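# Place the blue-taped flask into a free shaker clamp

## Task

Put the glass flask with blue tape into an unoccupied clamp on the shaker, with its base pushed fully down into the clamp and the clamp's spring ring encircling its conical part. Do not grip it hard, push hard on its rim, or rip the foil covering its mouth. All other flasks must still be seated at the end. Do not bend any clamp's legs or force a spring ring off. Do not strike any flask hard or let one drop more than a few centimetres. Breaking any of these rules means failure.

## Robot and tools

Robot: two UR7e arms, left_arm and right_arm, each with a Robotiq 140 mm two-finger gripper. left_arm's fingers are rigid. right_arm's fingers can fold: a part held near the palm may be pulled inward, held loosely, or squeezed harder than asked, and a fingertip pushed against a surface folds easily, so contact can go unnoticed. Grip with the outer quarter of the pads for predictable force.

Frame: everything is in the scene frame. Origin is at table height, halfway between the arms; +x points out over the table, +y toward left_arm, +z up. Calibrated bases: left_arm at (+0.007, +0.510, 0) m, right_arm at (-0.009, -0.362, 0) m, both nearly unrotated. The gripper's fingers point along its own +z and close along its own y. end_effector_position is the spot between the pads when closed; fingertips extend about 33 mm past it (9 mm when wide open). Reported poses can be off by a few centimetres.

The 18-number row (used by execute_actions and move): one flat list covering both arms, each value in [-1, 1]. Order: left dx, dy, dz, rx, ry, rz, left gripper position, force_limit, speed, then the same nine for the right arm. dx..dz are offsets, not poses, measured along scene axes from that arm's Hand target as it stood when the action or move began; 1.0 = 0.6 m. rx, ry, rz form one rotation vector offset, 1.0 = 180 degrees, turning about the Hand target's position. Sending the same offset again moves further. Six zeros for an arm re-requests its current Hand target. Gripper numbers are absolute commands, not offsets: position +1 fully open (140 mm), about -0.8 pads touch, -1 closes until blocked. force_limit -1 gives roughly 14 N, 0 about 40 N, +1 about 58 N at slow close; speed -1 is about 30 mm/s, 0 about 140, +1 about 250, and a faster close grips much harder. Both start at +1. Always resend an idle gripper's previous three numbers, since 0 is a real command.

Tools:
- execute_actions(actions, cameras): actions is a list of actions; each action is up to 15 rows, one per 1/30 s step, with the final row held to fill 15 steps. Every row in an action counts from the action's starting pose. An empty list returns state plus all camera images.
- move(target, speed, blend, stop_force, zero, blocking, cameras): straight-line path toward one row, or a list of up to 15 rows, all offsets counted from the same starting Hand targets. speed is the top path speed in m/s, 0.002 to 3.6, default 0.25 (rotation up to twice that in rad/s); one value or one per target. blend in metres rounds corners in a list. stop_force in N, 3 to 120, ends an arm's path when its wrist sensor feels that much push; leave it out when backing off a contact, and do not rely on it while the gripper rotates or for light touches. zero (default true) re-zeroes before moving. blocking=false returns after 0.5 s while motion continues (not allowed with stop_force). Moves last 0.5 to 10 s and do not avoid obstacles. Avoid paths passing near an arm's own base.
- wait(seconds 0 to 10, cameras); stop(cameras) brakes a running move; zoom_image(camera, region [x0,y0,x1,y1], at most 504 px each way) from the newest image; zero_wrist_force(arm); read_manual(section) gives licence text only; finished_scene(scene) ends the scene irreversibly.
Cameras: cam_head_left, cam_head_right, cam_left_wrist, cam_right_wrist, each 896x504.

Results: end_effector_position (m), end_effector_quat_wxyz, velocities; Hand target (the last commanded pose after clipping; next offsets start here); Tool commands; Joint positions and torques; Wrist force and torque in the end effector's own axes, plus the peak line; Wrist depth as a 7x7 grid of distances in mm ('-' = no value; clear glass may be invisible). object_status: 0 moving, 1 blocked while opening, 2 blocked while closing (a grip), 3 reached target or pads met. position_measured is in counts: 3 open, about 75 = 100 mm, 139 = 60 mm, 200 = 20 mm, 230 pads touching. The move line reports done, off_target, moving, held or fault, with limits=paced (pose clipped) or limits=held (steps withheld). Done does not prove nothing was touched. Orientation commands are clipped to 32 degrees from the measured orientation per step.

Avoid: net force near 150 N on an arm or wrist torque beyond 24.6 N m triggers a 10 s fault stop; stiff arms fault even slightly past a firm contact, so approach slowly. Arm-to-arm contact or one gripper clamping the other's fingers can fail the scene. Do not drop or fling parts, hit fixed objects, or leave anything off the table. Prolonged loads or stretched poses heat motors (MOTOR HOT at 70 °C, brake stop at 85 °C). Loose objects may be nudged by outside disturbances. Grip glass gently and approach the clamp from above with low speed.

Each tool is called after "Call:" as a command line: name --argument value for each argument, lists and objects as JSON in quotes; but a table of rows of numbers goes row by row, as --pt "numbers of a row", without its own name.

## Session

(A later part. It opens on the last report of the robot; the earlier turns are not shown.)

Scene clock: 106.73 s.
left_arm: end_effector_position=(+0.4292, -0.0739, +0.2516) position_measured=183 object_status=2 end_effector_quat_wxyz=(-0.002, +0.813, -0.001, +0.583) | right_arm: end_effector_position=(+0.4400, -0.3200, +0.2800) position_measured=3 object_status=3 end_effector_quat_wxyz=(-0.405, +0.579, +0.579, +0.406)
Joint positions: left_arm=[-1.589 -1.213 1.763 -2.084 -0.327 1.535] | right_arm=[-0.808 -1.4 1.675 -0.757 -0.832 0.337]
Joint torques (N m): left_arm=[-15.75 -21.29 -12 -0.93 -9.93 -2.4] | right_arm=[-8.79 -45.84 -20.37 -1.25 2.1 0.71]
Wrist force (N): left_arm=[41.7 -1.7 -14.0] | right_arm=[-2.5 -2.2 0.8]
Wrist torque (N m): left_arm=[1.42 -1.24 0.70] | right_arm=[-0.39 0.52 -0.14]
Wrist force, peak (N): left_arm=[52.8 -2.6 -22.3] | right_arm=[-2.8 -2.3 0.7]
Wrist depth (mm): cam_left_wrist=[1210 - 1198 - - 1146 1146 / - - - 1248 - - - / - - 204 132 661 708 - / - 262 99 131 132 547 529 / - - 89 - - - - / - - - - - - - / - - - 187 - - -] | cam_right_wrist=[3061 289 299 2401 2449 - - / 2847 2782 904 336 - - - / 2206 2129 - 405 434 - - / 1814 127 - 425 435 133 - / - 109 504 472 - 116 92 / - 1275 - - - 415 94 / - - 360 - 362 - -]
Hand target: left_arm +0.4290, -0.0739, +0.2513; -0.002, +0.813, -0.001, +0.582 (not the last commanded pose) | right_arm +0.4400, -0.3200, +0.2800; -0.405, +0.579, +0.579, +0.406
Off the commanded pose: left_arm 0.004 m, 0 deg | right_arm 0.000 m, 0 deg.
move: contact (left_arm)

Call:
move --target '[-0.0125,0,-0.004,0,-0.0333,0,-1,-0.05,-1,0,0,0,0,0,0,1,-1,-1]' --speed 0.015 --stop_force 58 --zero false --cameras '["cam_left_wrist","cam_right_wrist"]'

Call:
zoom_image --camera "cam_right_wrist" --region '[380, 120, 500, 230]'

Call:
zoom_image --camera "cam_left_wrist" --region '[360, 160, 600, 504]'

Scene clock: 114.50 s.
left_arm: end_effector_position=(+0.4222, -0.0746, +0.2522) position_measured=183 object_status=2 end_effector_quat_wxyz=(-0.001, +0.778, -0.001, +0.628) | right_arm: end_effector_position=(+0.4400, -0.3200, +0.2800) position_measured=3 object_status=3 end_effector_quat_wxyz=(-0.405, +0.579, +0.579, +0.406)
Joint positions: left_arm=[-1.617 -1.19 1.791 -1.993 -0.216 1.392] | right_arm=[-0.808 -1.4 1.675 -0.757 -0.832 0.337]
Joint torques (N m): left_arm=[-3.01 -11.07 -14.02 -2.21 -9.86 0.09] | right_arm=[-7.64 -44.92 -19.07 -1.39 2.27 0.87]
Wrist force (N): left_arm=[48.5 -9.3 -0.4] | right_arm=[-2.6 -2.3 0.9]
Wrist torque (N m): left_arm=[1.39 -1.19 1.14] | right_arm=[-0.42 0.54 -0.15]
Wrist force, peak (N): left_arm=[51.9 -5.5 -1.0] | right_arm=[-2.9 -2.3 0.9]
Wrist depth (mm): cam_left_wrist=[- - - 1050 - - - / - - 1333 1318 1659 - 1296 / - - 694 141 1135 - - / - - 104 134 116 611 623 / - - 89 238 - - 484 / - - - 192 - - - / - - - - - - -] | cam_right_wrist=[293 297 337 2473 2288 2111 - / 2633 2524 303 426 887 1632 - / 2167 2186 - 413 720 - - / 1827 127 579 421 416 133 - / - 109 - 459 - 115 92 / - 1237 - 419 - - 94 / - 363 - 367 357 - -]
Hand target: left_arm +0.4215, -0.0739, +0.2489; -0.002, +0.782, -0.001, +0.624 | right_arm +0.4400, -0.3200, +0.2800; -0.405, +0.579, +0.579, +0.406
Off the commanded pose: left_arm 0.003 m, 1 deg | right_arm 0.000 m, 0 deg.
move: done
camera_calibration:
cam_left_wrist: T_world_to_cam=[[0.0058797, -0.999671, 0.0249477, -0.0757016], [-0.55632, -0.0240009, -0.830622, 0.439599], [0.830948, -0.00899506, -0.556278, -0.0651166], [0, 0, 0, 1]] pos_world=[0.299111, -0.0657117, 0.330806]
cam_right_wrist: T_world_to_cam=[[0.999517, -0.019927, 0.023846, -0.448691], [0.00567889, -0.637299, -0.770595, 0.011987], [0.0305527, 0.770359, -0.636878, 0.55798], [0, 0, 0, 1]] pos_world=[0.431359, -0.431146, 0.375302]
Images, in order (width x height): cam_left_wrist 896x504, cam_right_wrist 896x504.

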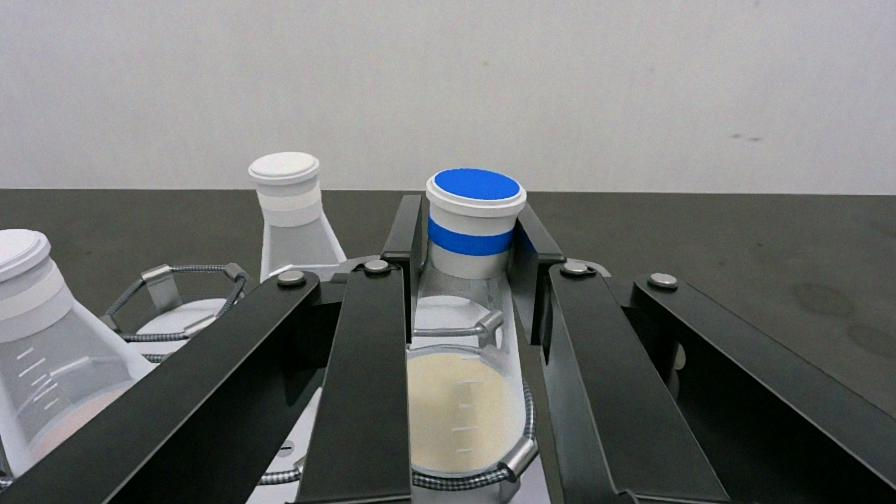

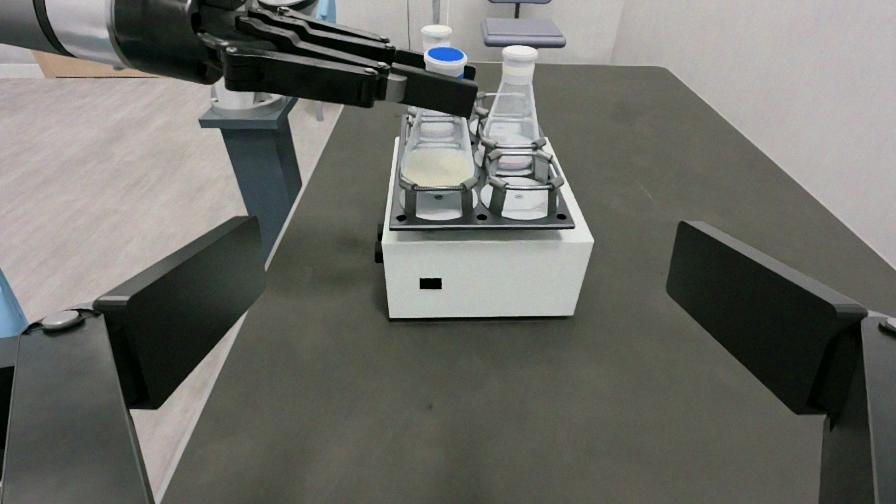

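Scaled by 4.200 from the camera's 896x504 image, which has a finer 1280x720 frame.

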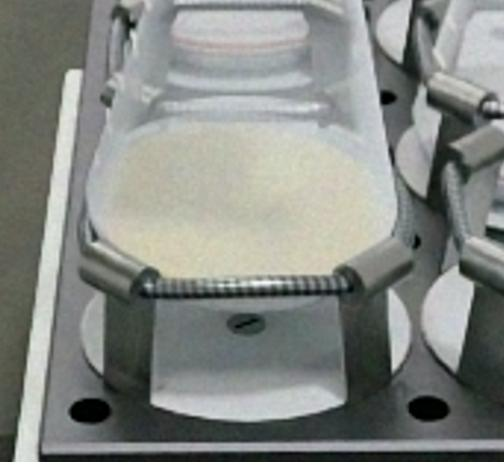

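Scaled by 1.465 from the camera's 896x504 image, which has a finer 1280x720 frame.

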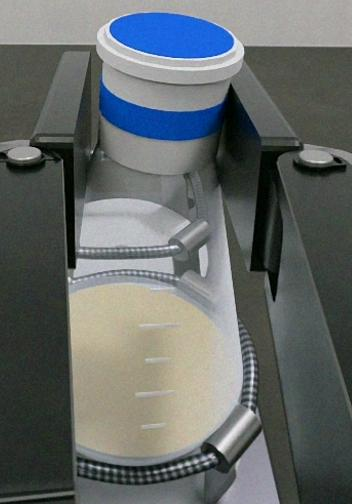

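Call:
move --target '[0.006,0.003,0.002,0,0.0,0,-1,-0.05,-1,0,0,0,0,0,0,1,-1,-1]' --speed 0.015 --stop_force 58 --zero false

Call:
move --target '[0,0,-0.008,0,0.0,0,-1,-0.05,-1,0,0,0,0,0,0,1,-1,-1]' --speed 0.01 --stop_force 56 --zero false

Scene clock: 118.10 s.
left_arm: end_effector_position=(+0.4256, -0.0724, +0.2517) position_measured=183 object_status=2 end_effector_quat_wxyz=(-0.002, +0.780, -0.001, +0.626) | right_arm: end_effector_position=(+0.4400, -0.3200, +0.2800) position_measured=3 object_status=3 end_effector_quat_wxyz=(-0.405, +0.579, +0.579, +0.406)
Joint positions: left_arm=[-1.611 -1.192 1.797 -2.025 -0.221 1.419] | right_arm=[-0.808 -1.4 1.675 -0.757 -0.832 0.337]
Joint torques (N m): left_arm=[-2.88 -24.55 3.56 3.31 -9.87 -1.69] | right_arm=[-9.02 -44.88 -17.1 -1.31 2.19 1.07]
Wrist force (N): left_arm=[39.1 18.1 -2.6] | right_arm=[-2.6 -2.2 0.9]
Wrist torque (N m): left_arm=[0.71 -0.81 -0.33] | right_arm=[-0.39 0.55 -0.15]
Wrist force, peak (N): left_arm=[48.7 -9.2 -0.4] | right_arm=[-2.8 -2.4 0.7]
Wrist depth (mm): cam_left_wrist=[- - 1229 - - 1103 - / - - - - 1192 - - / - - - 138 1318 - 1325 / - - 104 135 120 - 580 / - - 89 115 - - - / - - - - - - - / - - - - - - -] | cam_right_wrist=[295 300 315 355 - 2111 - / 2814 2577 304 426 - - 1475 / 2206 2129 - 409 449 655 - / 1787 127 - 419 444 142 - / - 109 472 - - 116 92 / - 1289 - - - - 94 / - 369 366 369 - - -]
Hand target: left_arm +0.4251, -0.0721, +0.2501; -0.002, +0.782, -0.001, +0.624 | right_arm +0.4400, -0.3200, +0.2800; -0.405, +0.579, +0.579, +0.406
Off the commanded pose: left_arm 0.002 m, 0 deg | right_arm 0.000 m, 0 deg.
move: done

Scene clock: 119.53 s.
left_arm: end_effector_position=(+0.4263, -0.0730, +0.2508) position_measured=183 object_status=2 end_effector_quat_wxyz=(-0.001, +0.776, -0.002, +0.631) | right_arm: end_effector_position=(+0.4400, -0.3200, +0.2800) position_measured=3 object_status=3 end_effector_quat_wxyz=(-0.405, +0.579, +0.579, +0.406)
Joint positions: left_arm=[-1.611 -1.185 1.802 -2.036 -0.208 1.419] | right_arm=[-0.808 -1.4 1.675 -0.757 -0.832 0.337]
Joint torques (N m): left_arm=[-18.83 -19.48 -7.63 -0.04 -10.12 1.16] | right_arm=[-8.05 -45.87 -17.34 -1.45 1.97 0.97]
Wrist force (N): left_arm=[49.2 2.9 0.0] | right_arm=[-2.5 -2.3 1.1]
Wrist torque (N m): left_arm=[0.91 -0.91 0.14] | right_arm=[-0.40 0.53 -0.14]
Wrist force, peak (N): left_arm=[50.5 14.6 -1.0] | right_arm=[-2.9 -2.4 1.0]
Wrist depth (mm): cam_left_wrist=[- 1108 - - 1098 1103 1482 / - - - - - 1229 - / - - - 141 - 1289 - / - - 104 134 115 629 - / - - 89 222 - - 512 / - - - 179 - - - / - - - 164 - - -] | cam_right_wrist=[293 299 339 456 2551 - 1466 / 2915 2577 303 467 853 - 1376 / 2167 2246 - 410 428 - 1282 / 1855 127 568 416 417 132 - / - 109 537 - - 116 92 / - 418 - - - - 94 / - - 350 363 356 367 -]
Hand target: left_arm +0.4251, -0.0721, +0.2453; -0.002, +0.782, -0.001, +0.624 | right_arm +0.4400, -0.3200, +0.2800; -0.405, +0.579, +0.579, +0.406
Off the commanded pose: left_arm 0.006 m, 1 deg | right_arm 0.000 m, 0 deg.
move: off_target (left_arm)

Call:
wait --seconds 0 --cameras '["cam_left_wrist","cam_right_wrist","cam_head_right","cam_head_left"]'

Call:
zoom_image --camera "cam_right_wrist" --region '[380, 30, 580, 230]'

Call:
zoom_image --camera "cam_head_right" --region '[380, 100, 620, 340]'

Scene clock: 124.40 s.
left_arm: end_effector_position=(+0.4263, -0.0730, +0.2508) position_measured=183 object_status=2 end_effector_quat_wxyz=(-0.001, +0.776, -0.002, +0.631) | right_arm: end_effector_position=(+0.4400, -0.3200, +0.2800) position_measured=3 object_status=3 end_effector_quat_wxyz=(-0.405, +0.579, +0.579, +0.406)
Joint positions: left_arm=[-1.611 -1.185 1.802 -2.036 -0.208 1.419] | right_arm=[-0.808 -1.4 1.675 -0.757 -0.832 0.337]
Joint torques (N m): left_arm=[-15.51 -20.42 -8.76 0.84 -10.14 0.3] | right_arm=[-8.09 -47.15 -17.46 -1.35 1.96 0.94]
Wrist force (N): left_arm=[48.9 3.0 0.3] | right_arm=[-2.7 -2.3 0.8]
Wrist torque (N m): left_arm=[0.92 -0.89 0.14] | right_arm=[-0.41 0.55 -0.14]
Wrist force, peak (N): left_arm=[49.3 3.0 0.5] | right_arm=[-3.1 -2.3 0.8]
Wrist depth (mm): cam_left_wrist=[1129 1140 1135 - - - 1098 / - 1216 - - - - - / - - 1438 135 1340 1333 - / 600 591 565 136 116 - - / - - 89 221 - - 512 / - - - 187 - - - / - - - 160 - - -] | cam_right_wrist=[293 299 327 451 2605 - - / 2986 2499 304 454 - - - / 2167 2167 - 406 426 - - / 1827 127 - 423 435 133 - / - 109 - 446 480 116 92 / - 417 - - - - 94 / - 363 357 373 373 - -]
Hand target: left_arm +0.4251, -0.0721, +0.2453; -0.002, +0.782, -0.001, +0.624 | right_arm +0.4400, -0.3200, +0.2800; -0.405, +0.579, +0.579, +0.406
Tool commands: left_gripper/position=-1.0 left_gripper/force_limit=-0.05 left_gripper/speed=-1.0 right_gripper/position=+1.0 right_gripper/force_limit=-1.0 right_gripper/speed=-1.0
Off the commanded pose: left_arm 0.006 m, 1 deg | right_arm 0.000 m, 0 deg.
camera_calibration:
cam_left_wrist: T_world_to_cam=[[0.0050041, -0.99967, 0.0251965, -0.0737789], [-0.550421, -0.0237899, -0.834548, 0.439175], [0.834872, -0.00969251, -0.550359, -0.0724856], [0, 0, 0, 1]] pos_world=[0.302617, -0.0640092, 0.328479]
cam_right_wrist: T_world_to_cam=[[0.999517, -0.019927, 0.023846, -0.448691], [0.00567889, -0.637299, -0.770595, 0.011987], [0.0305527, 0.770359, -0.636878, 0.55798], [0, 0, 0, 1]] pos_world=[0.431359, -0.431146, 0.375302]

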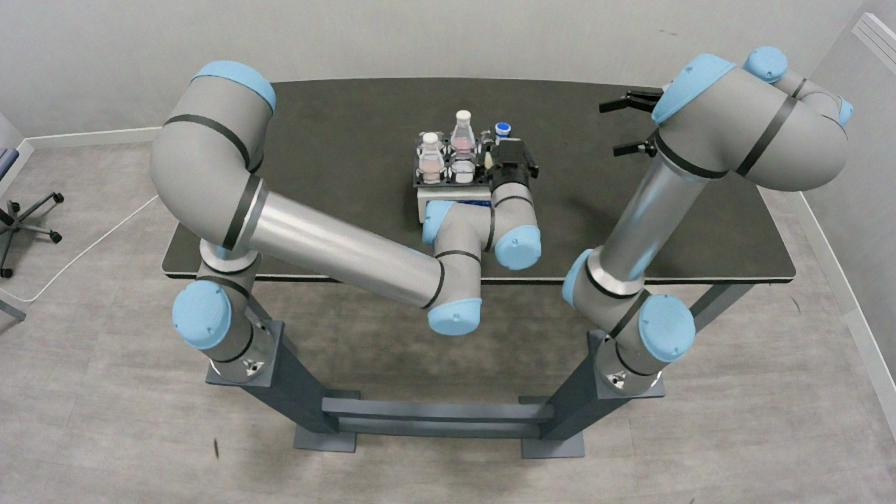

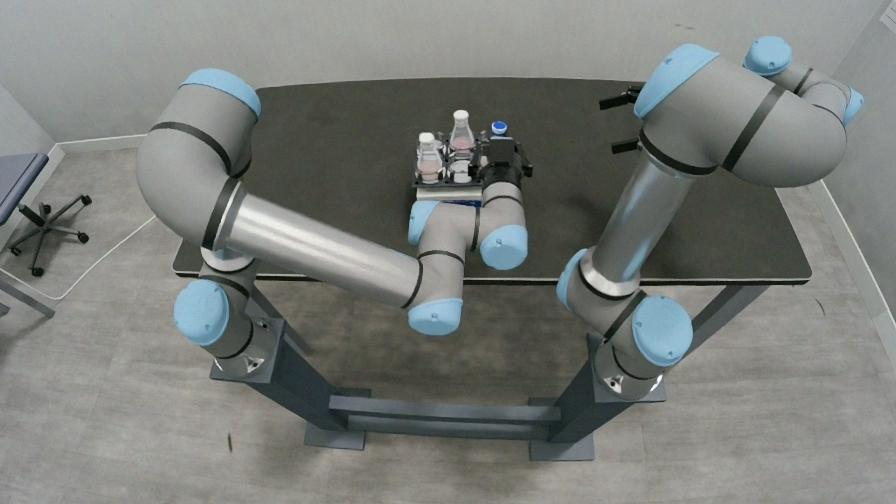

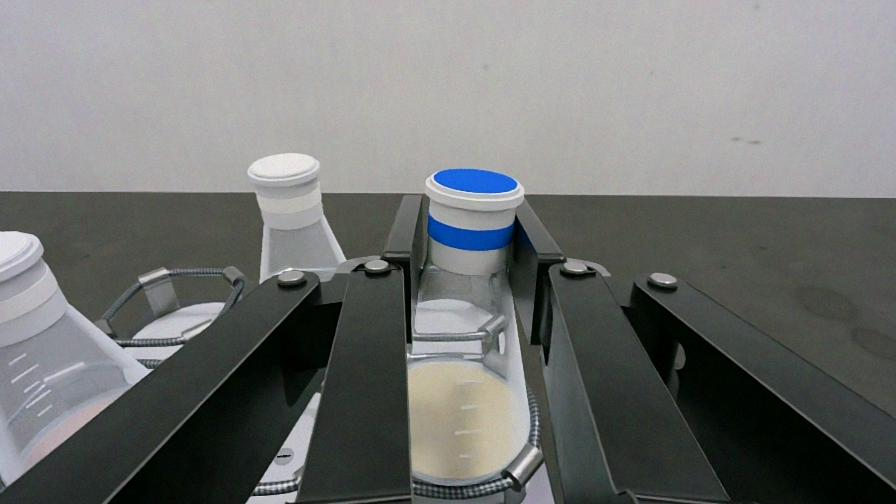

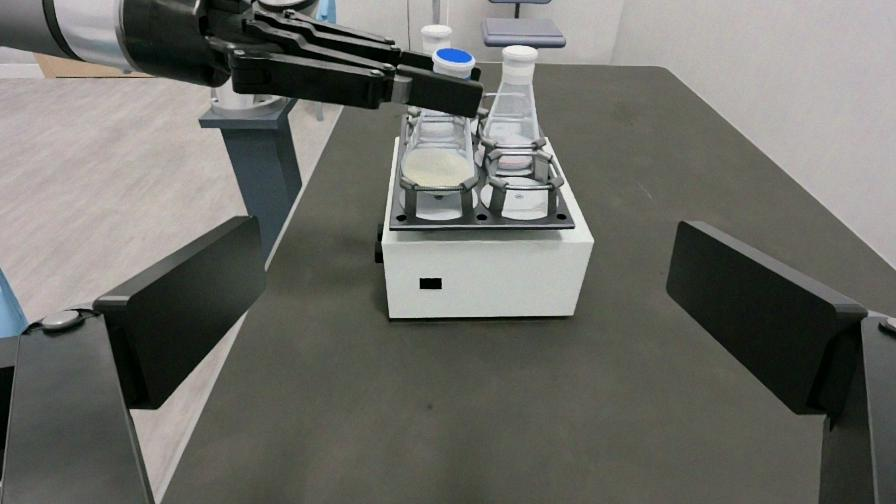

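Scaled by 2.520 from the camera's 896x504 image, which has a finer 1280x720 frame.

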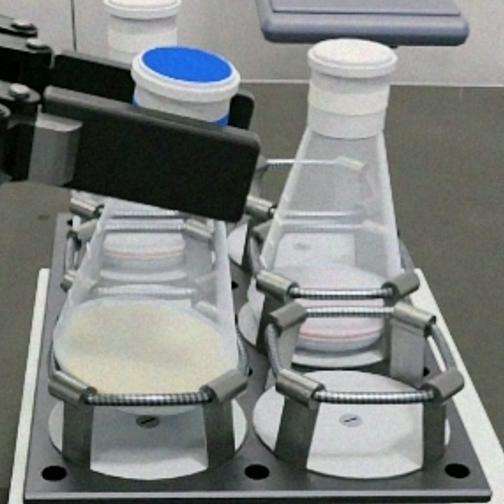

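Scaled by 2.100 from the camera's 896x504 image, which has a finer 1280x720 frame.

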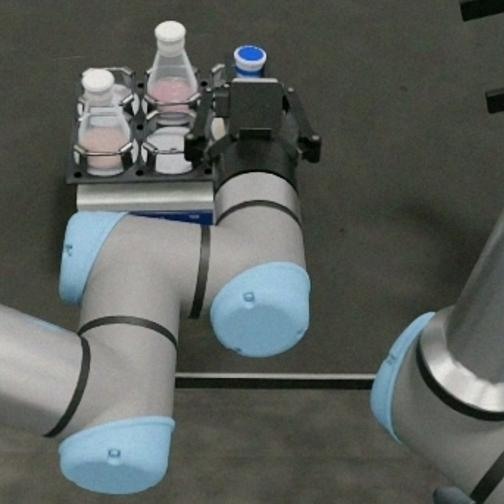

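Call:
move --target '[-0.0135,0.001,0.006,0,0.0,0,-1,-0.05,-1,0,0,0,0,0,0,1,-1,-1]' --speed 0.015 --stop_force 56 --zero false --cameras '["cam_left_wrist","cam_right_wrist"]'

Call:
zoom_image --camera "cam_right_wrist" --region '[380, 30, 580, 230]'

Scene clock: 128.13 s.
left_arm: end_effector_position=(+0.4181, -0.0727, +0.2541) position_measured=183 object_status=2 end_effector_quat_wxyz=(+0.000, +0.776, -0.002, +0.631) | right_arm: end_effector_position=(+0.4400, -0.3200, +0.2800) position_measured=3 object_status=3 end_effector_quat_wxyz=(-0.405, +0.579, +0.579, +0.406)
Joint positions: left_arm=[-1.625 -1.2 1.795 -1.954 -0.211 1.358] | right_arm=[-0.808 -1.4 1.675 -0.757 -0.832 0.337]
Joint torques (N m): left_arm=[4.37 -10.51 -5.19 -1.37 -9.92 0.34] | right_arm=[-6.64 -45.04 -16.72 -1.34 1.92 0.9]
Wrist force (N): left_arm=[43.7 1.4 5.9] | right_arm=[-2.7 -2.3 0.8]
Wrist torque (N m): left_arm=[0.80 -0.41 0.29] | right_arm=[-0.40 0.58 -0.14]
Wrist force, peak (N): left_arm=[49.2 3.0 0.2] | right_arm=[-2.7 -2.6 0.8]
Wrist depth (mm): cam_left_wrist=[- 1146 - - - 1210 - / - 1204 1325 - - 1282 1192 / - - 1318 131 - 1333 1387 / - 591 104 131 583 614 623 / 455 - 89 215 - - 489 / - - - 188 - - - / - - - - - - -] | cam_right_wrist=[293 299 329 351 2186 - - / 2847 2551 315 422 - - - / 2206 2167 - 407 427 - 1302 / 1869 127 617 420 433 133 - / - 109 - 453 - 116 92 / - 1331 - - - - 94 / - - 373 371 391 - -]
Hand target: left_arm +0.4170, -0.0715, +0.2489; -0.002, +0.782, -0.001, +0.624 | right_arm +0.4400, -0.3200, +0.2800; -0.405, +0.579, +0.579, +0.406
Off the commanded pose: left_arm 0.006 m, 1 deg | right_arm 0.000 m, 0 deg.
move: off_target (left_arm)
camera_calibration:
cam_left_wrist: T_world_to_cam=[[0.00410507, -0.999668, 0.0254241, -0.0732341], [-0.551112, -0.0234764, -0.834101, 0.437725], [0.834421, -0.0105875, -0.551026, -0.0634947], [0, 0, 0, 1]] pos_world=[0.294517, -0.0636059, 0.331981]
cam_right_wrist: T_world_to_cam=[[0.999517, -0.019927, 0.023846, -0.448691], [0.00567889, -0.637299, -0.770595, 0.011987], [0.0305527, 0.770359, -0.636878, 0.55798], [0, 0, 0, 1]] pos_world=[0.431359, -0.431146, 0.375302]
Images, in order (width x height): cam_left_wrist 896x504, cam_right_wrist 896x504.

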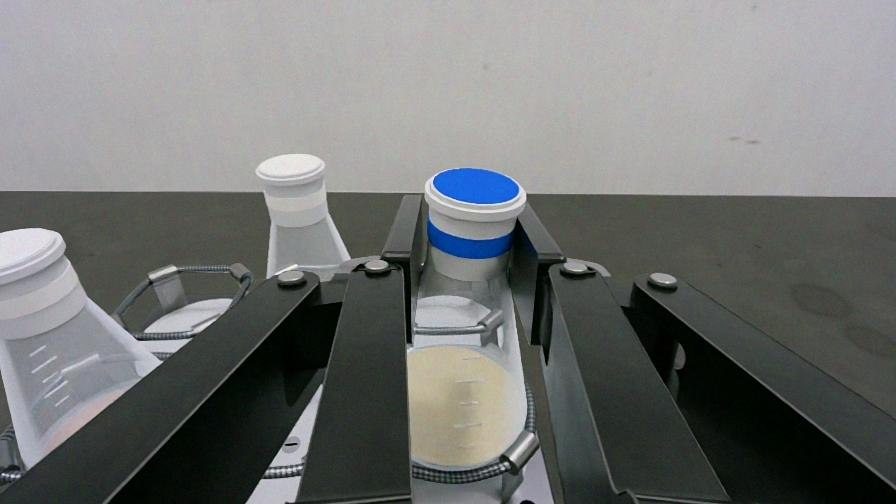

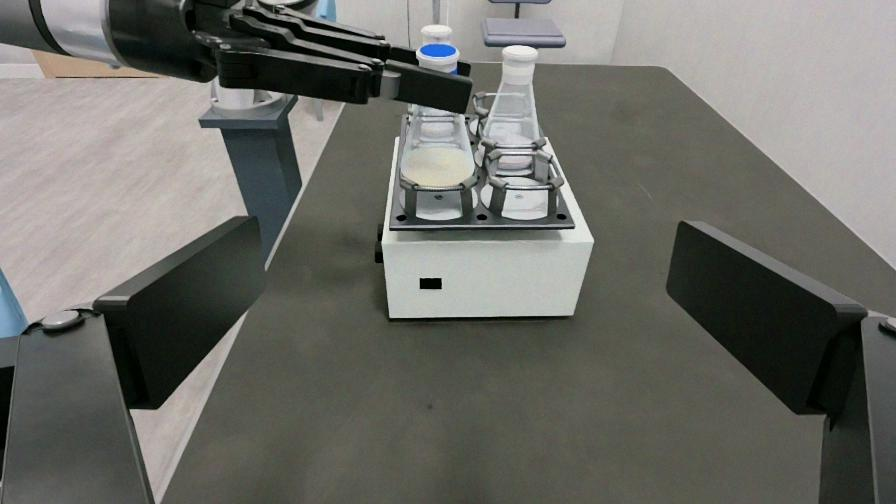

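Scaled by 2.520 from the camera's 896x504 image, which has a finer 1280x720 frame.

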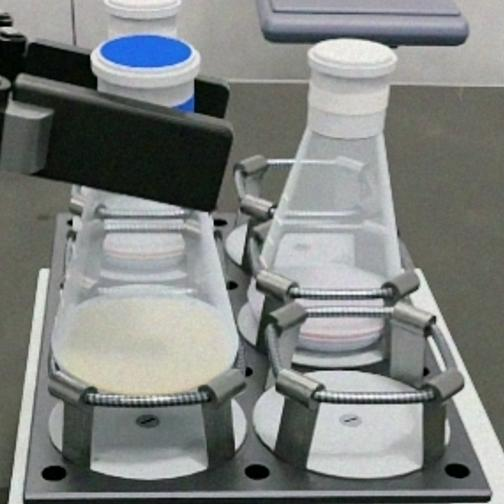

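Call:
move --pt "0.0067 0 0.035 0 0.008 0 -1 -0.05 -1 0 0 0 0 0 0 1 -1 -1" --pt "0.0067 -0.027 0.035 0.0778 0.009 0 -1 -0.05 -1 0 0 0 0 0 0 1 -1 -1" --speed 0.05 --cameras '["cam_left_wrist","cam_right_wrist"]'

Call:
zoom_image --camera "cam_right_wrist" --region '[380, 30, 580, 230]'

Call:
zoom_image --camera "cam_left_wrist" --region '[360, 160, 600, 504]'

Scene clock: 136.90 s.
left_arm: end_effector_position=(+0.4211, -0.0878, +0.2698) position_measured=183 object_status=2 end_effector_quat_wxyz=(-0.097, +0.784, -0.077, +0.608) end_effector_velocity=(+0.000, +0.000, +0.000) end_effector_angular_velocity=(-0.003, +0.000, +0.000) | right_arm: end_effector_position=(+0.4400, -0.3200, +0.2800) position_measured=3 object_status=3 end_effector_quat_wxyz=(-0.405, +0.579, +0.579, +0.406)
Joint positions: left_arm=[-1.612 -1.168 1.625 -1.664 -0.262 1.451] | right_arm=[-0.808 -1.4 1.675 -0.757 -0.832 0.337]
Joint velocities: left_arm=[0 0 0.002 -0.005 0 0] | right_arm=[within noise]
Joint torques (N m): left_arm=[10.29 -46.99 -15.24 -4.71 1.15 -1.92] | right_arm=[-7.82 -46.05 -14.51 -1.26 1.72 1.06]
Wrist force (N): left_arm=[-1.3 1.4 3.5] | right_arm=[-2.8 -2.2 0.8]
Wrist torque (N m): left_arm=[0.22 -0.03 -0.16] | right_arm=[-0.39 0.57 -0.15]
Wrist force, peak (N): left_arm=[43.9 1.5 5.9] | right_arm=[-3.0 -2.2 0.8]
Wrist depth (mm): cam_left_wrist=[1054 - - - - - - / 1296 - 1157 1318 - 1223 638 / - - 1403 134 672 - 548 / - - 102 131 116 - - / - - 89 - - 414 380 / - - - - - - - / - - - - - - -] | cam_right_wrist=[272 271 296 344 2847 2007 - / 2915 2691 296 476 - - - / 2058 2186 - 399 418 - 698 / 1774 127 - 421 430 133 600 / - 109 - 455 - 124 92 / - 436 - 432 - 432 94 / - 361 355 - 387 - -]
Hand target: left_arm +0.4211, -0.0877, +0.2699; -0.097, +0.784, -0.077, +0.608 | right_arm +0.4400, -0.3200, +0.2800; -0.405, +0.579, +0.579, +0.406
Off the commanded pose: left_arm 0.000 m, 0 deg | right_arm 0.000 m, 0 deg.
move: done
camera_calibration:
cam_left_wrist: T_world_to_cam=[[0.00551488, -0.975838, -0.218424, -0.0213976], [-0.588338, 0.173456, -0.789792, 0.473056], [0.808597, 0.132863, -0.573166, -0.0280162], [0, 0, 0, 1]] pos_world=[0.301088, -0.0992128, 0.352884]
cam_right_wrist: T_world_to_cam=[[0.999517, -0.019927, 0.023846, -0.448691], [0.00567889, -0.637299, -0.770595, 0.011987], [0.0305527, 0.770359, -0.636878, 0.55798], [0, 0, 0, 1]] pos_world=[0.431359, -0.431146, 0.375302]
Images, in order (width x height): cam_left_wrist 896x504, cam_right_wrist 896x504.

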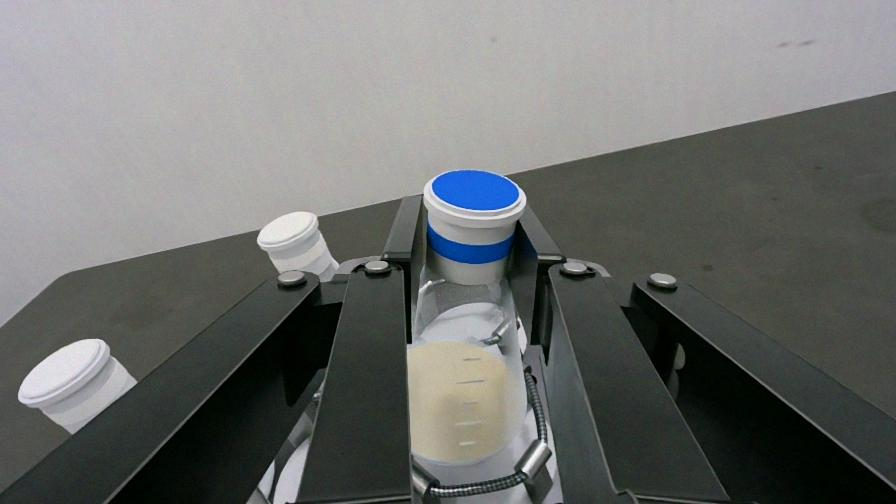

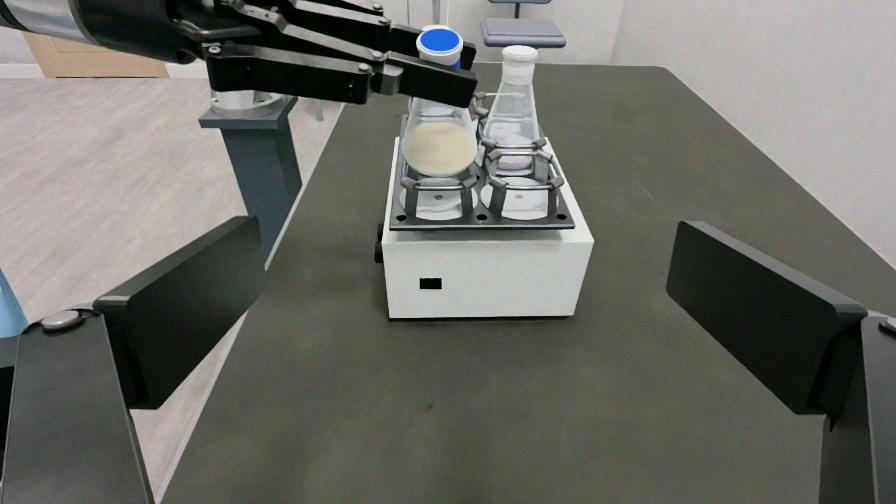

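Scaled by 2.520 from the camera's 896x504 image, which has a finer 1280x720 frame.

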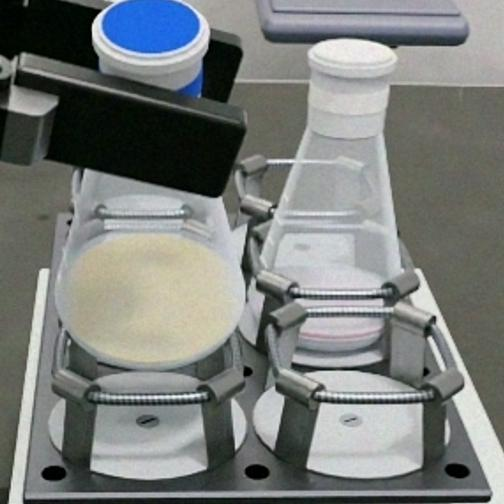

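Scaled by 1.465 from the camera's 896x504 image, which has a finer 1280x720 frame.

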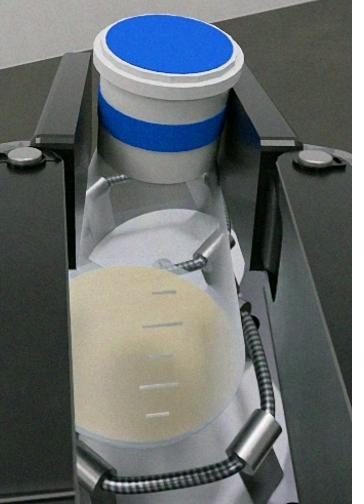

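Call:
move --target '[0.002,0,0,0,0.008,0,-1,-0.05,-1,0,0,0,0,0,0,1,-1,-1]' --speed 0.04

Call:
move --target '[0,0,-0.027,0,0,0,-1,-0.05,-1,0,0,0,0,0,0,1,-1,-1]' --speed 0.02 --stop_force 14 --cameras '["cam_left_wrist","cam_right_wrist"]'

Call:
zoom_image --camera "cam_right_wrist" --region '[380, 30, 580, 230]'

Call:
zoom_image --camera "cam_left_wrist" --region '[360, 160, 600, 504]'

Scene clock: 140.80 s.
left_arm: end_effector_position=(+0.4223, -0.0877, +0.2699) position_measured=183 object_status=2 end_effector_quat_wxyz=(-0.096, +0.792, -0.078, +0.598) end_effector_velocity=(+0.000, +0.000, +0.001) end_effector_angular_velocity=(-0.002, -0.003, +0.000) | right_arm: end_effector_position=(+0.4400, -0.3200, +0.2800) position_measured=3 object_status=3 end_effector_quat_wxyz=(-0.405, +0.579, +0.579, +0.406)
Joint positions: left_arm=[-1.607 -1.174 1.625 -1.706 -0.284 1.501] | right_arm=[-0.808 -1.4 1.675 -0.757 -0.832 0.337]
Joint velocities: left_arm=[0 0 -0.002 0.004 0.003 -0.005] | right_arm=[within noise]
Joint torques (N m): left_arm=[2.92 -40.23 -15.61 -1.64 3.45 -1.87] | right_arm=[-7.46 -45.7 -15.75 -1.32 1.69 0.97]
Wrist force (N): left_arm=[-1.1 1.1 3.6] | right_arm=[-2.8 -2.4 0.6]
Wrist torque (N m): left_arm=[0.17 -0.06 -0.21] | right_arm=[-0.42 0.59 -0.15]
Wrist force, peak (N): left_arm=[-1.2 1.5 3.8] | right_arm=[-2.7 -2.5 0.7]
Wrist depth (mm): cam_left_wrist=[- - 1124 - - - 1146 / - 1325 - - 1455 - - / - 1464 1395 133 664 - 479 / - 829 214 132 133 - 428 / 737 - 89 284 - 409 - / - - - - - - - / - - - - - - -] | cam_right_wrist=[2950 270 290 415 2881 - 1376 / 2661 2577 295 399 - - 1353 / 2401 2206 - 398 424 - - / 1827 127 - 417 426 133 - / - 109 494 453 - 123 92 / - 416 417 - - - 94 / - - 381 - 370 357 -]
Hand target: left_arm +0.4223, -0.0877, +0.2699; -0.096, +0.792, -0.078, +0.598 | right_arm +0.4400, -0.3200, +0.2800; -0.405, +0.579, +0.579, +0.406
Off the commanded pose: left_arm 0.000 m, 0 deg | right_arm 0.000 m, 0 deg.
move: done

Scene clock: 142.37 s.
left_arm: end_effector_position=(+0.4222, -0.0877, +0.2537) position_measured=183 object_status=2 end_effector_quat_wxyz=(-0.096, +0.792, -0.078, +0.598) | right_arm: end_effector_position=(+0.4400, -0.3200, +0.2800) position_measured=3 object_status=3 end_effector_quat_wxyz=(-0.405, +0.579, +0.579, +0.406)
Joint positions: left_arm=[-1.607 -1.156 1.645 -1.744 -0.284 1.501] | right_arm=[-0.808 -1.4 1.675 -0.757 -0.832 0.337]
Joint torques (N m): left_arm=[-10.61 -41.99 -23.76 -0.64 -1.83 1.04] | right_arm=[-7.36 -45.7 -13.89 -1.5 1.73 1.04]
Wrist force (N): left_arm=[8.9 0.7 -1.8] | right_arm=[-2.7 -2.1 0.7]
Wrist torque (N m): left_arm=[0.29 -0.28 -0.04] | right_arm=[-0.37 0.56 -0.14]
Wrist force, peak (N): left_arm=[10.0 0.6 -2.4] | right_arm=[-2.9 -2.3 1.0]
Wrist depth (mm): cam_left_wrist=[- - - - 1168 1114 - / - - 1255 - 1223 1303 - / - 1318 - 139 661 - 547 / - - 207 129 115 - - / - - 89 - - - - / - - - - - - - / - - - 189 - - -] | cam_right_wrist=[268 280 317 460 2377 - - / 2782 2577 295 335 1093 - 1224 / 2354 2129 770 407 416 658 - / 1841 127 - 419 424 143 - / - 109 - 472 - 116 92 / - 1123 412 - 411 411 94 / - 361 370 365 - - -]
Hand target: left_arm +0.4223, -0.0877, +0.2537; -0.096, +0.792, -0.078, +0.598 | right_arm +0.4400, -0.3200, +0.2800; -0.405, +0.579, +0.579, +0.406
Off the commanded pose: left_arm 0.000 m, 0 deg | right_arm 0.000 m, 0 deg.
move: done
camera_calibration:
cam_left_wrist: T_world_to_cam=[[0.0000217993, -0.975841, -0.218481, -0.0224894], [-0.608037, 0.173441, -0.774732, 0.465506], [0.793909, 0.132862, -0.593343, -0.0268787], [0, 0, 0, 1]] pos_world=[0.304384, -0.0991129, 0.33978]
cam_right_wrist: T_world_to_cam=[[0.999517, -0.019927, 0.023846, -0.448691], [0.00567889, -0.637299, -0.770595, 0.011987], [0.0305527, 0.770359, -0.636878, 0.55798], [0, 0, 0, 1]] pos_world=[0.431359, -0.431146, 0.375302]
Images, in order (width x height): cam_left_wrist 896x504, cam_right_wrist 896x504.

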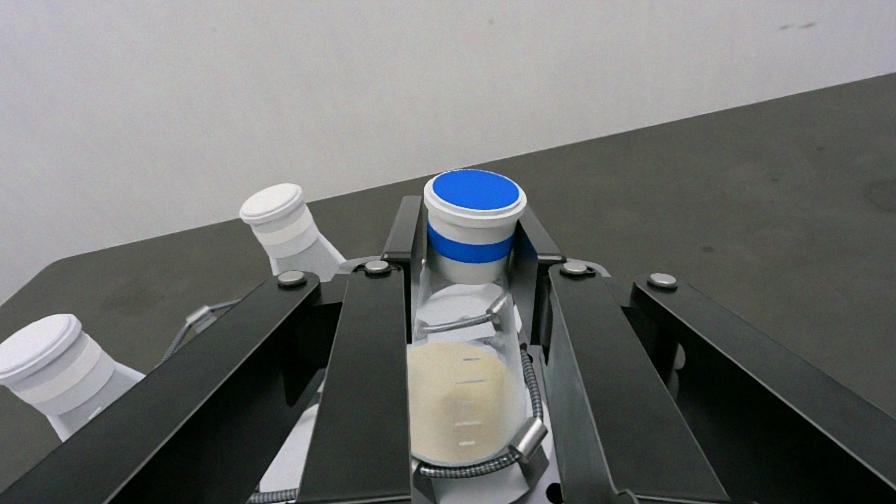

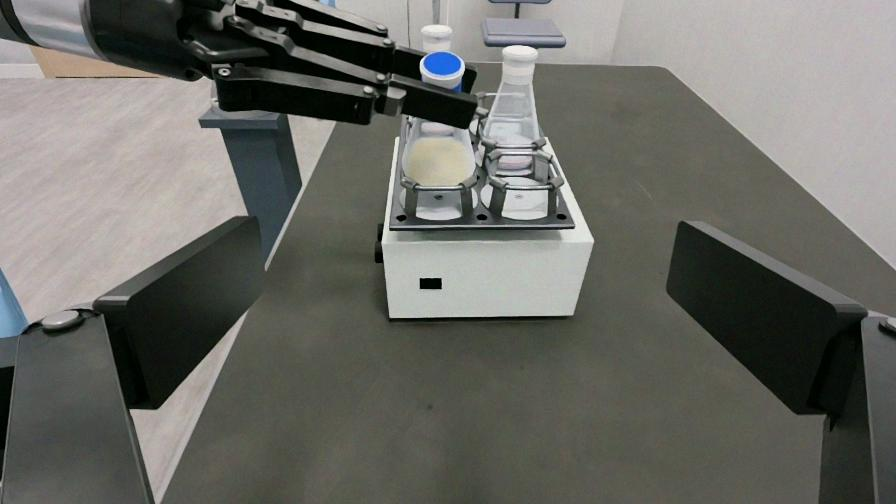

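Scaled by 2.520 from the camera's 896x504 image, which has a finer 1280x720 frame.

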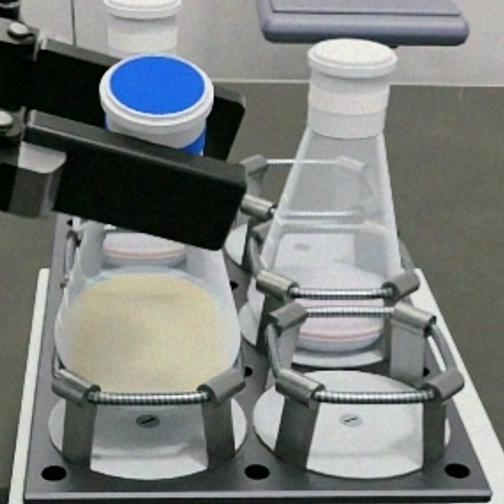

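Scaled by 1.465 from the camera's 896x504 image, which has a finer 1280x720 frame.

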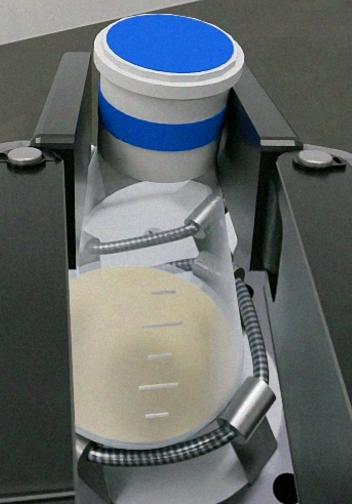

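Call:
move --target '[0,-0.005,-0.017,0,0,0,-1,-0.05,-1,0,0,0,0,0,0,1,-1,-1]' --speed 0.015 --stop_force 30 --zero false --cameras '["cam_left_wrist","cam_right_wrist"]'

Call:
zoom_image --camera "cam_right_wrist" --region '[380, 30, 580, 230]'

Call:
zoom_image --camera "cam_left_wrist" --region '[360, 160, 600, 504]'

Scene clock: 144.77 s.
left_arm: end_effector_position=(+0.4222, -0.0885, +0.2516) position_measured=183 object_status=2 end_effector_quat_wxyz=(-0.096, +0.792, -0.078, +0.598) | right_arm: end_effector_position=(+0.4400, -0.3200, +0.2800) position_measured=3 object_status=3 end_effector_quat_wxyz=(-0.405, +0.579, +0.579, +0.406)
Joint positions: left_arm=[-1.607 -1.153 1.646 -1.749 -0.283 1.501] | right_arm=[-0.808 -1.4 1.675 -0.757 -0.832 0.337]
Joint torques (N m): left_arm=[-5.98 -22.64 -16.03 -0.9 -6.44 -1.32] | right_arm=[-6.92 -44.98 -13.99 -1.14 1.73 1.02]
Wrist force (N): left_arm=[27.1 -0.4 -9.1] | right_arm=[-2.7 -2.0 0.8]
Wrist torque (N m): left_arm=[0.48 -0.64 0.36] | right_arm=[-0.35 0.57 -0.14]
Wrist force, peak (N): left_arm=[38.6 -1.3 -15.0] | right_arm=[-2.9 -2.3 1.0]
Wrist depth (mm): cam_left_wrist=[- - 1151 1151 1198 949 1403 / - - 1229 - - - - / - - - 133 - - - / - 751 104 129 115 - 408 / 633 - 89 216 - - 360 / - - - - - - - / - - - 186 - - -] | cam_right_wrist=[266 278 323 459 2691 2661 - / 2814 2605 294 331 - - - / 2226 2246 - 393 440 - 749 / 1800 127 - 420 436 133 - / - 109 - 471 - 116 92 / - 1275 432 418 - - 94 / - 364 - - - - -]
Hand target: left_arm +0.4222, -0.0885, +0.2516; -0.096, +0.792, -0.078, +0.598 (not the last commanded pose) | right_arm +0.4400, -0.3200, +0.2800; -0.405, +0.579, +0.579, +0.406
Off the commanded pose: left_arm 0.008 m, 0 deg | right_arm 0.000 m, 0 deg.
move: contact (left_arm)
camera_calibration:
cam_left_wrist: T_world_to_cam=[[-0.0000560238, -0.975945, -0.218016, -0.023775], [-0.607762, 0.173164, -0.775009, 0.463981], [0.794119, 0.132459, -0.593152, -0.0282018], [0, 0, 0, 1]] pos_world=[0.304384, -0.0998124, 0.337678]
cam_right_wrist: T_world_to_cam=[[0.999517, -0.019927, 0.023846, -0.448691], [0.00567889, -0.637299, -0.770595, 0.011987], [0.0305527, 0.770359, -0.636878, 0.55798], [0, 0, 0, 1]] pos_world=[0.431359, -0.431146, 0.375302]
Images, in order (width x height): cam_left_wrist 896x504, cam_right_wrist 896x504.

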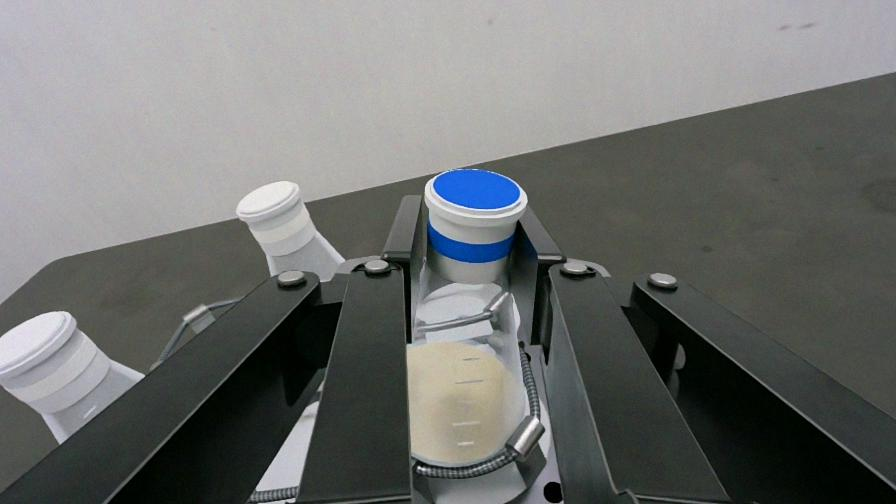

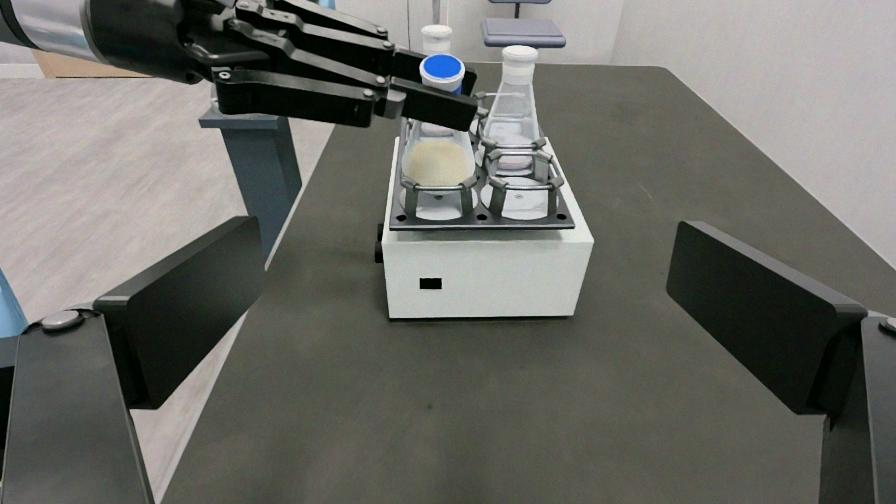

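Scaled by 2.520 from the camera's 896x504 image, which has a finer 1280x720 frame.

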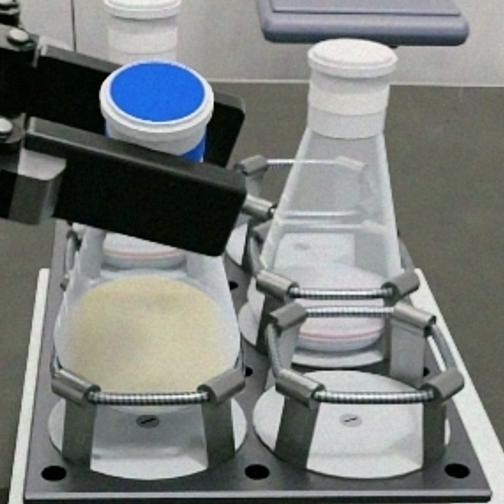

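Scaled by 1.465 from the camera's 896x504 image, which has a finer 1280x720 frame.

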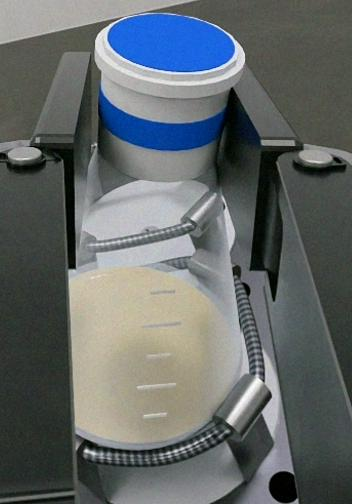

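Call:
move --target '[0,0.0077,-0.006,-0.0389,-0.0018,0,-1,-0.05,-1,0,0,0,0,0,0,1,-1,-1]' --speed 0.015 --stop_force 46 --zero false --cameras '["cam_left_wrist","cam_right_wrist"]'

Call:
zoom_image --camera "cam_right_wrist" --region '[380, 30, 580, 230]'

Call:
zoom_image --camera "cam_left_wrist" --region '[360, 160, 600, 504]'

Scene clock: 151.47 s.
left_arm: end_effector_position=(+0.4225, -0.0841, +0.2491) position_measured=183 object_status=2 end_effector_quat_wxyz=(-0.048, +0.793, -0.041, +0.606) | right_arm: end_effector_position=(+0.4400, -0.3200, +0.2800) position_measured=3 object_status=3 end_effector_quat_wxyz=(-0.405, +0.579, +0.579, +0.406)
Joint positions: left_arm=[-1.609 -1.172 1.717 -1.909 -0.271 1.487] | right_arm=[-0.808 -1.4 1.675 -0.757 -0.832 0.337]
Joint torques (N m): left_arm=[-21.3 -14.25 -11.63 -0.41 -10 -0.48] | right_arm=[-7.06 -44.25 -12.5 -1.29 1.53 1.05]
Wrist force (N): left_arm=[48.8 -8.7 1.2] | right_arm=[-2.6 -2.1 0.9]
Wrist torque (N m): left_arm=[0.60 -0.55 1.80] | right_arm=[-0.37 0.54 -0.14]
Wrist force, peak (N): left_arm=[49.9 -5.7 -13.0] | right_arm=[-2.8 -2.7 0.8]
Wrist depth (mm): cam_left_wrist=[1050 1001 - - 1210 - - / 1210 - - - 1340 - - / 1395 1255 778 131 653 655 - / 663 636 112 130 132 - - / - - 89 - - - - / - - - 192 - - - / - - - 184 - - -] | cam_right_wrist=[280 286 324 460 2661 - - / 2986 2524 299 335 - - 1360 / 2186 2226 - 407 436 - - / 1898 127 - 419 440 133 - / - 109 - 479 - 116 92 / - 1200 - - - - 94 / - 365 - - - - -]
Hand target: left_arm +0.4222, -0.0839, +0.2480; -0.048, +0.794, -0.041, +0.604 | right_arm +0.4400, -0.3200, +0.2800; -0.405, +0.579, +0.579, +0.406
Off the commanded pose: left_arm 0.001 m, 0 deg | right_arm 0.000 m, 0 deg.
move: done
camera_calibration:
cam_left_wrist: T_world_to_cam=[[0.000476581, -0.995257, -0.0972755, -0.0520133], [-0.600438, 0.0775036, -0.795906, 0.45549], [0.799671, 0.0587872, -0.597554, -0.037977], [0, 0, 0, 1]] pos_world=[0.303888, -0.0848362, 0.334775]
cam_right_wrist: T_world_to_cam=[[0.999517, -0.019927, 0.023846, -0.448691], [0.00567889, -0.637299, -0.770595, 0.011987], [0.0305527, 0.770359, -0.636878, 0.55798], [0, 0, 0, 1]] pos_world=[0.431359, -0.431146, 0.375302]
Images, in order (width x height): cam_left_wrist 896x504, cam_right_wrist 896x504.

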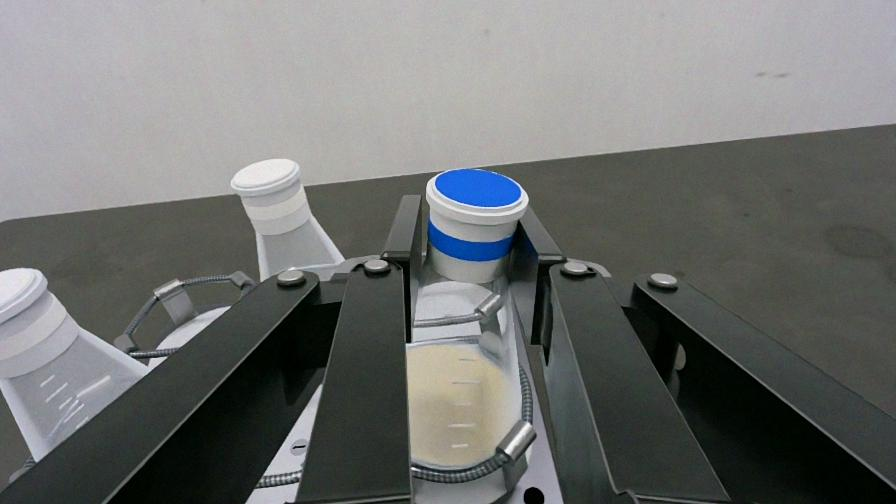

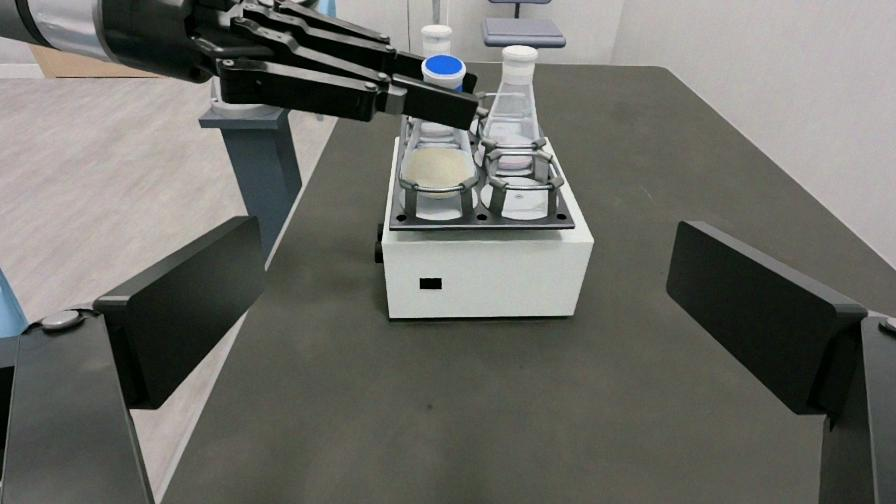

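Scaled by 2.520 from the camera's 896x504 image, which has a finer 1280x720 frame.

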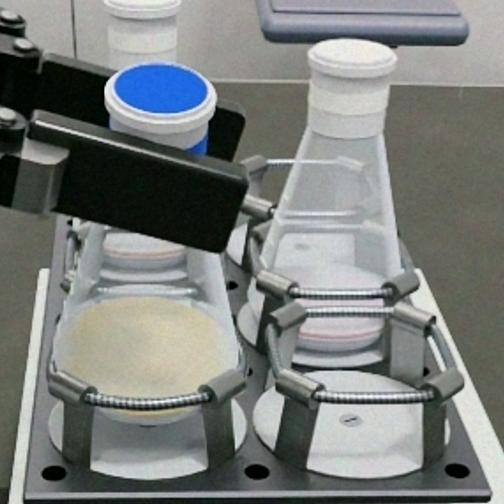

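Scaled by 1.465 from the camera's 896x504 image, which has a finer 1280x720 frame.

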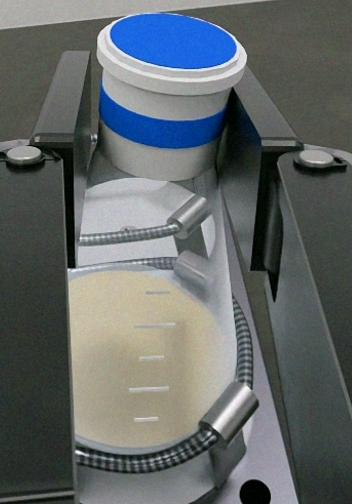

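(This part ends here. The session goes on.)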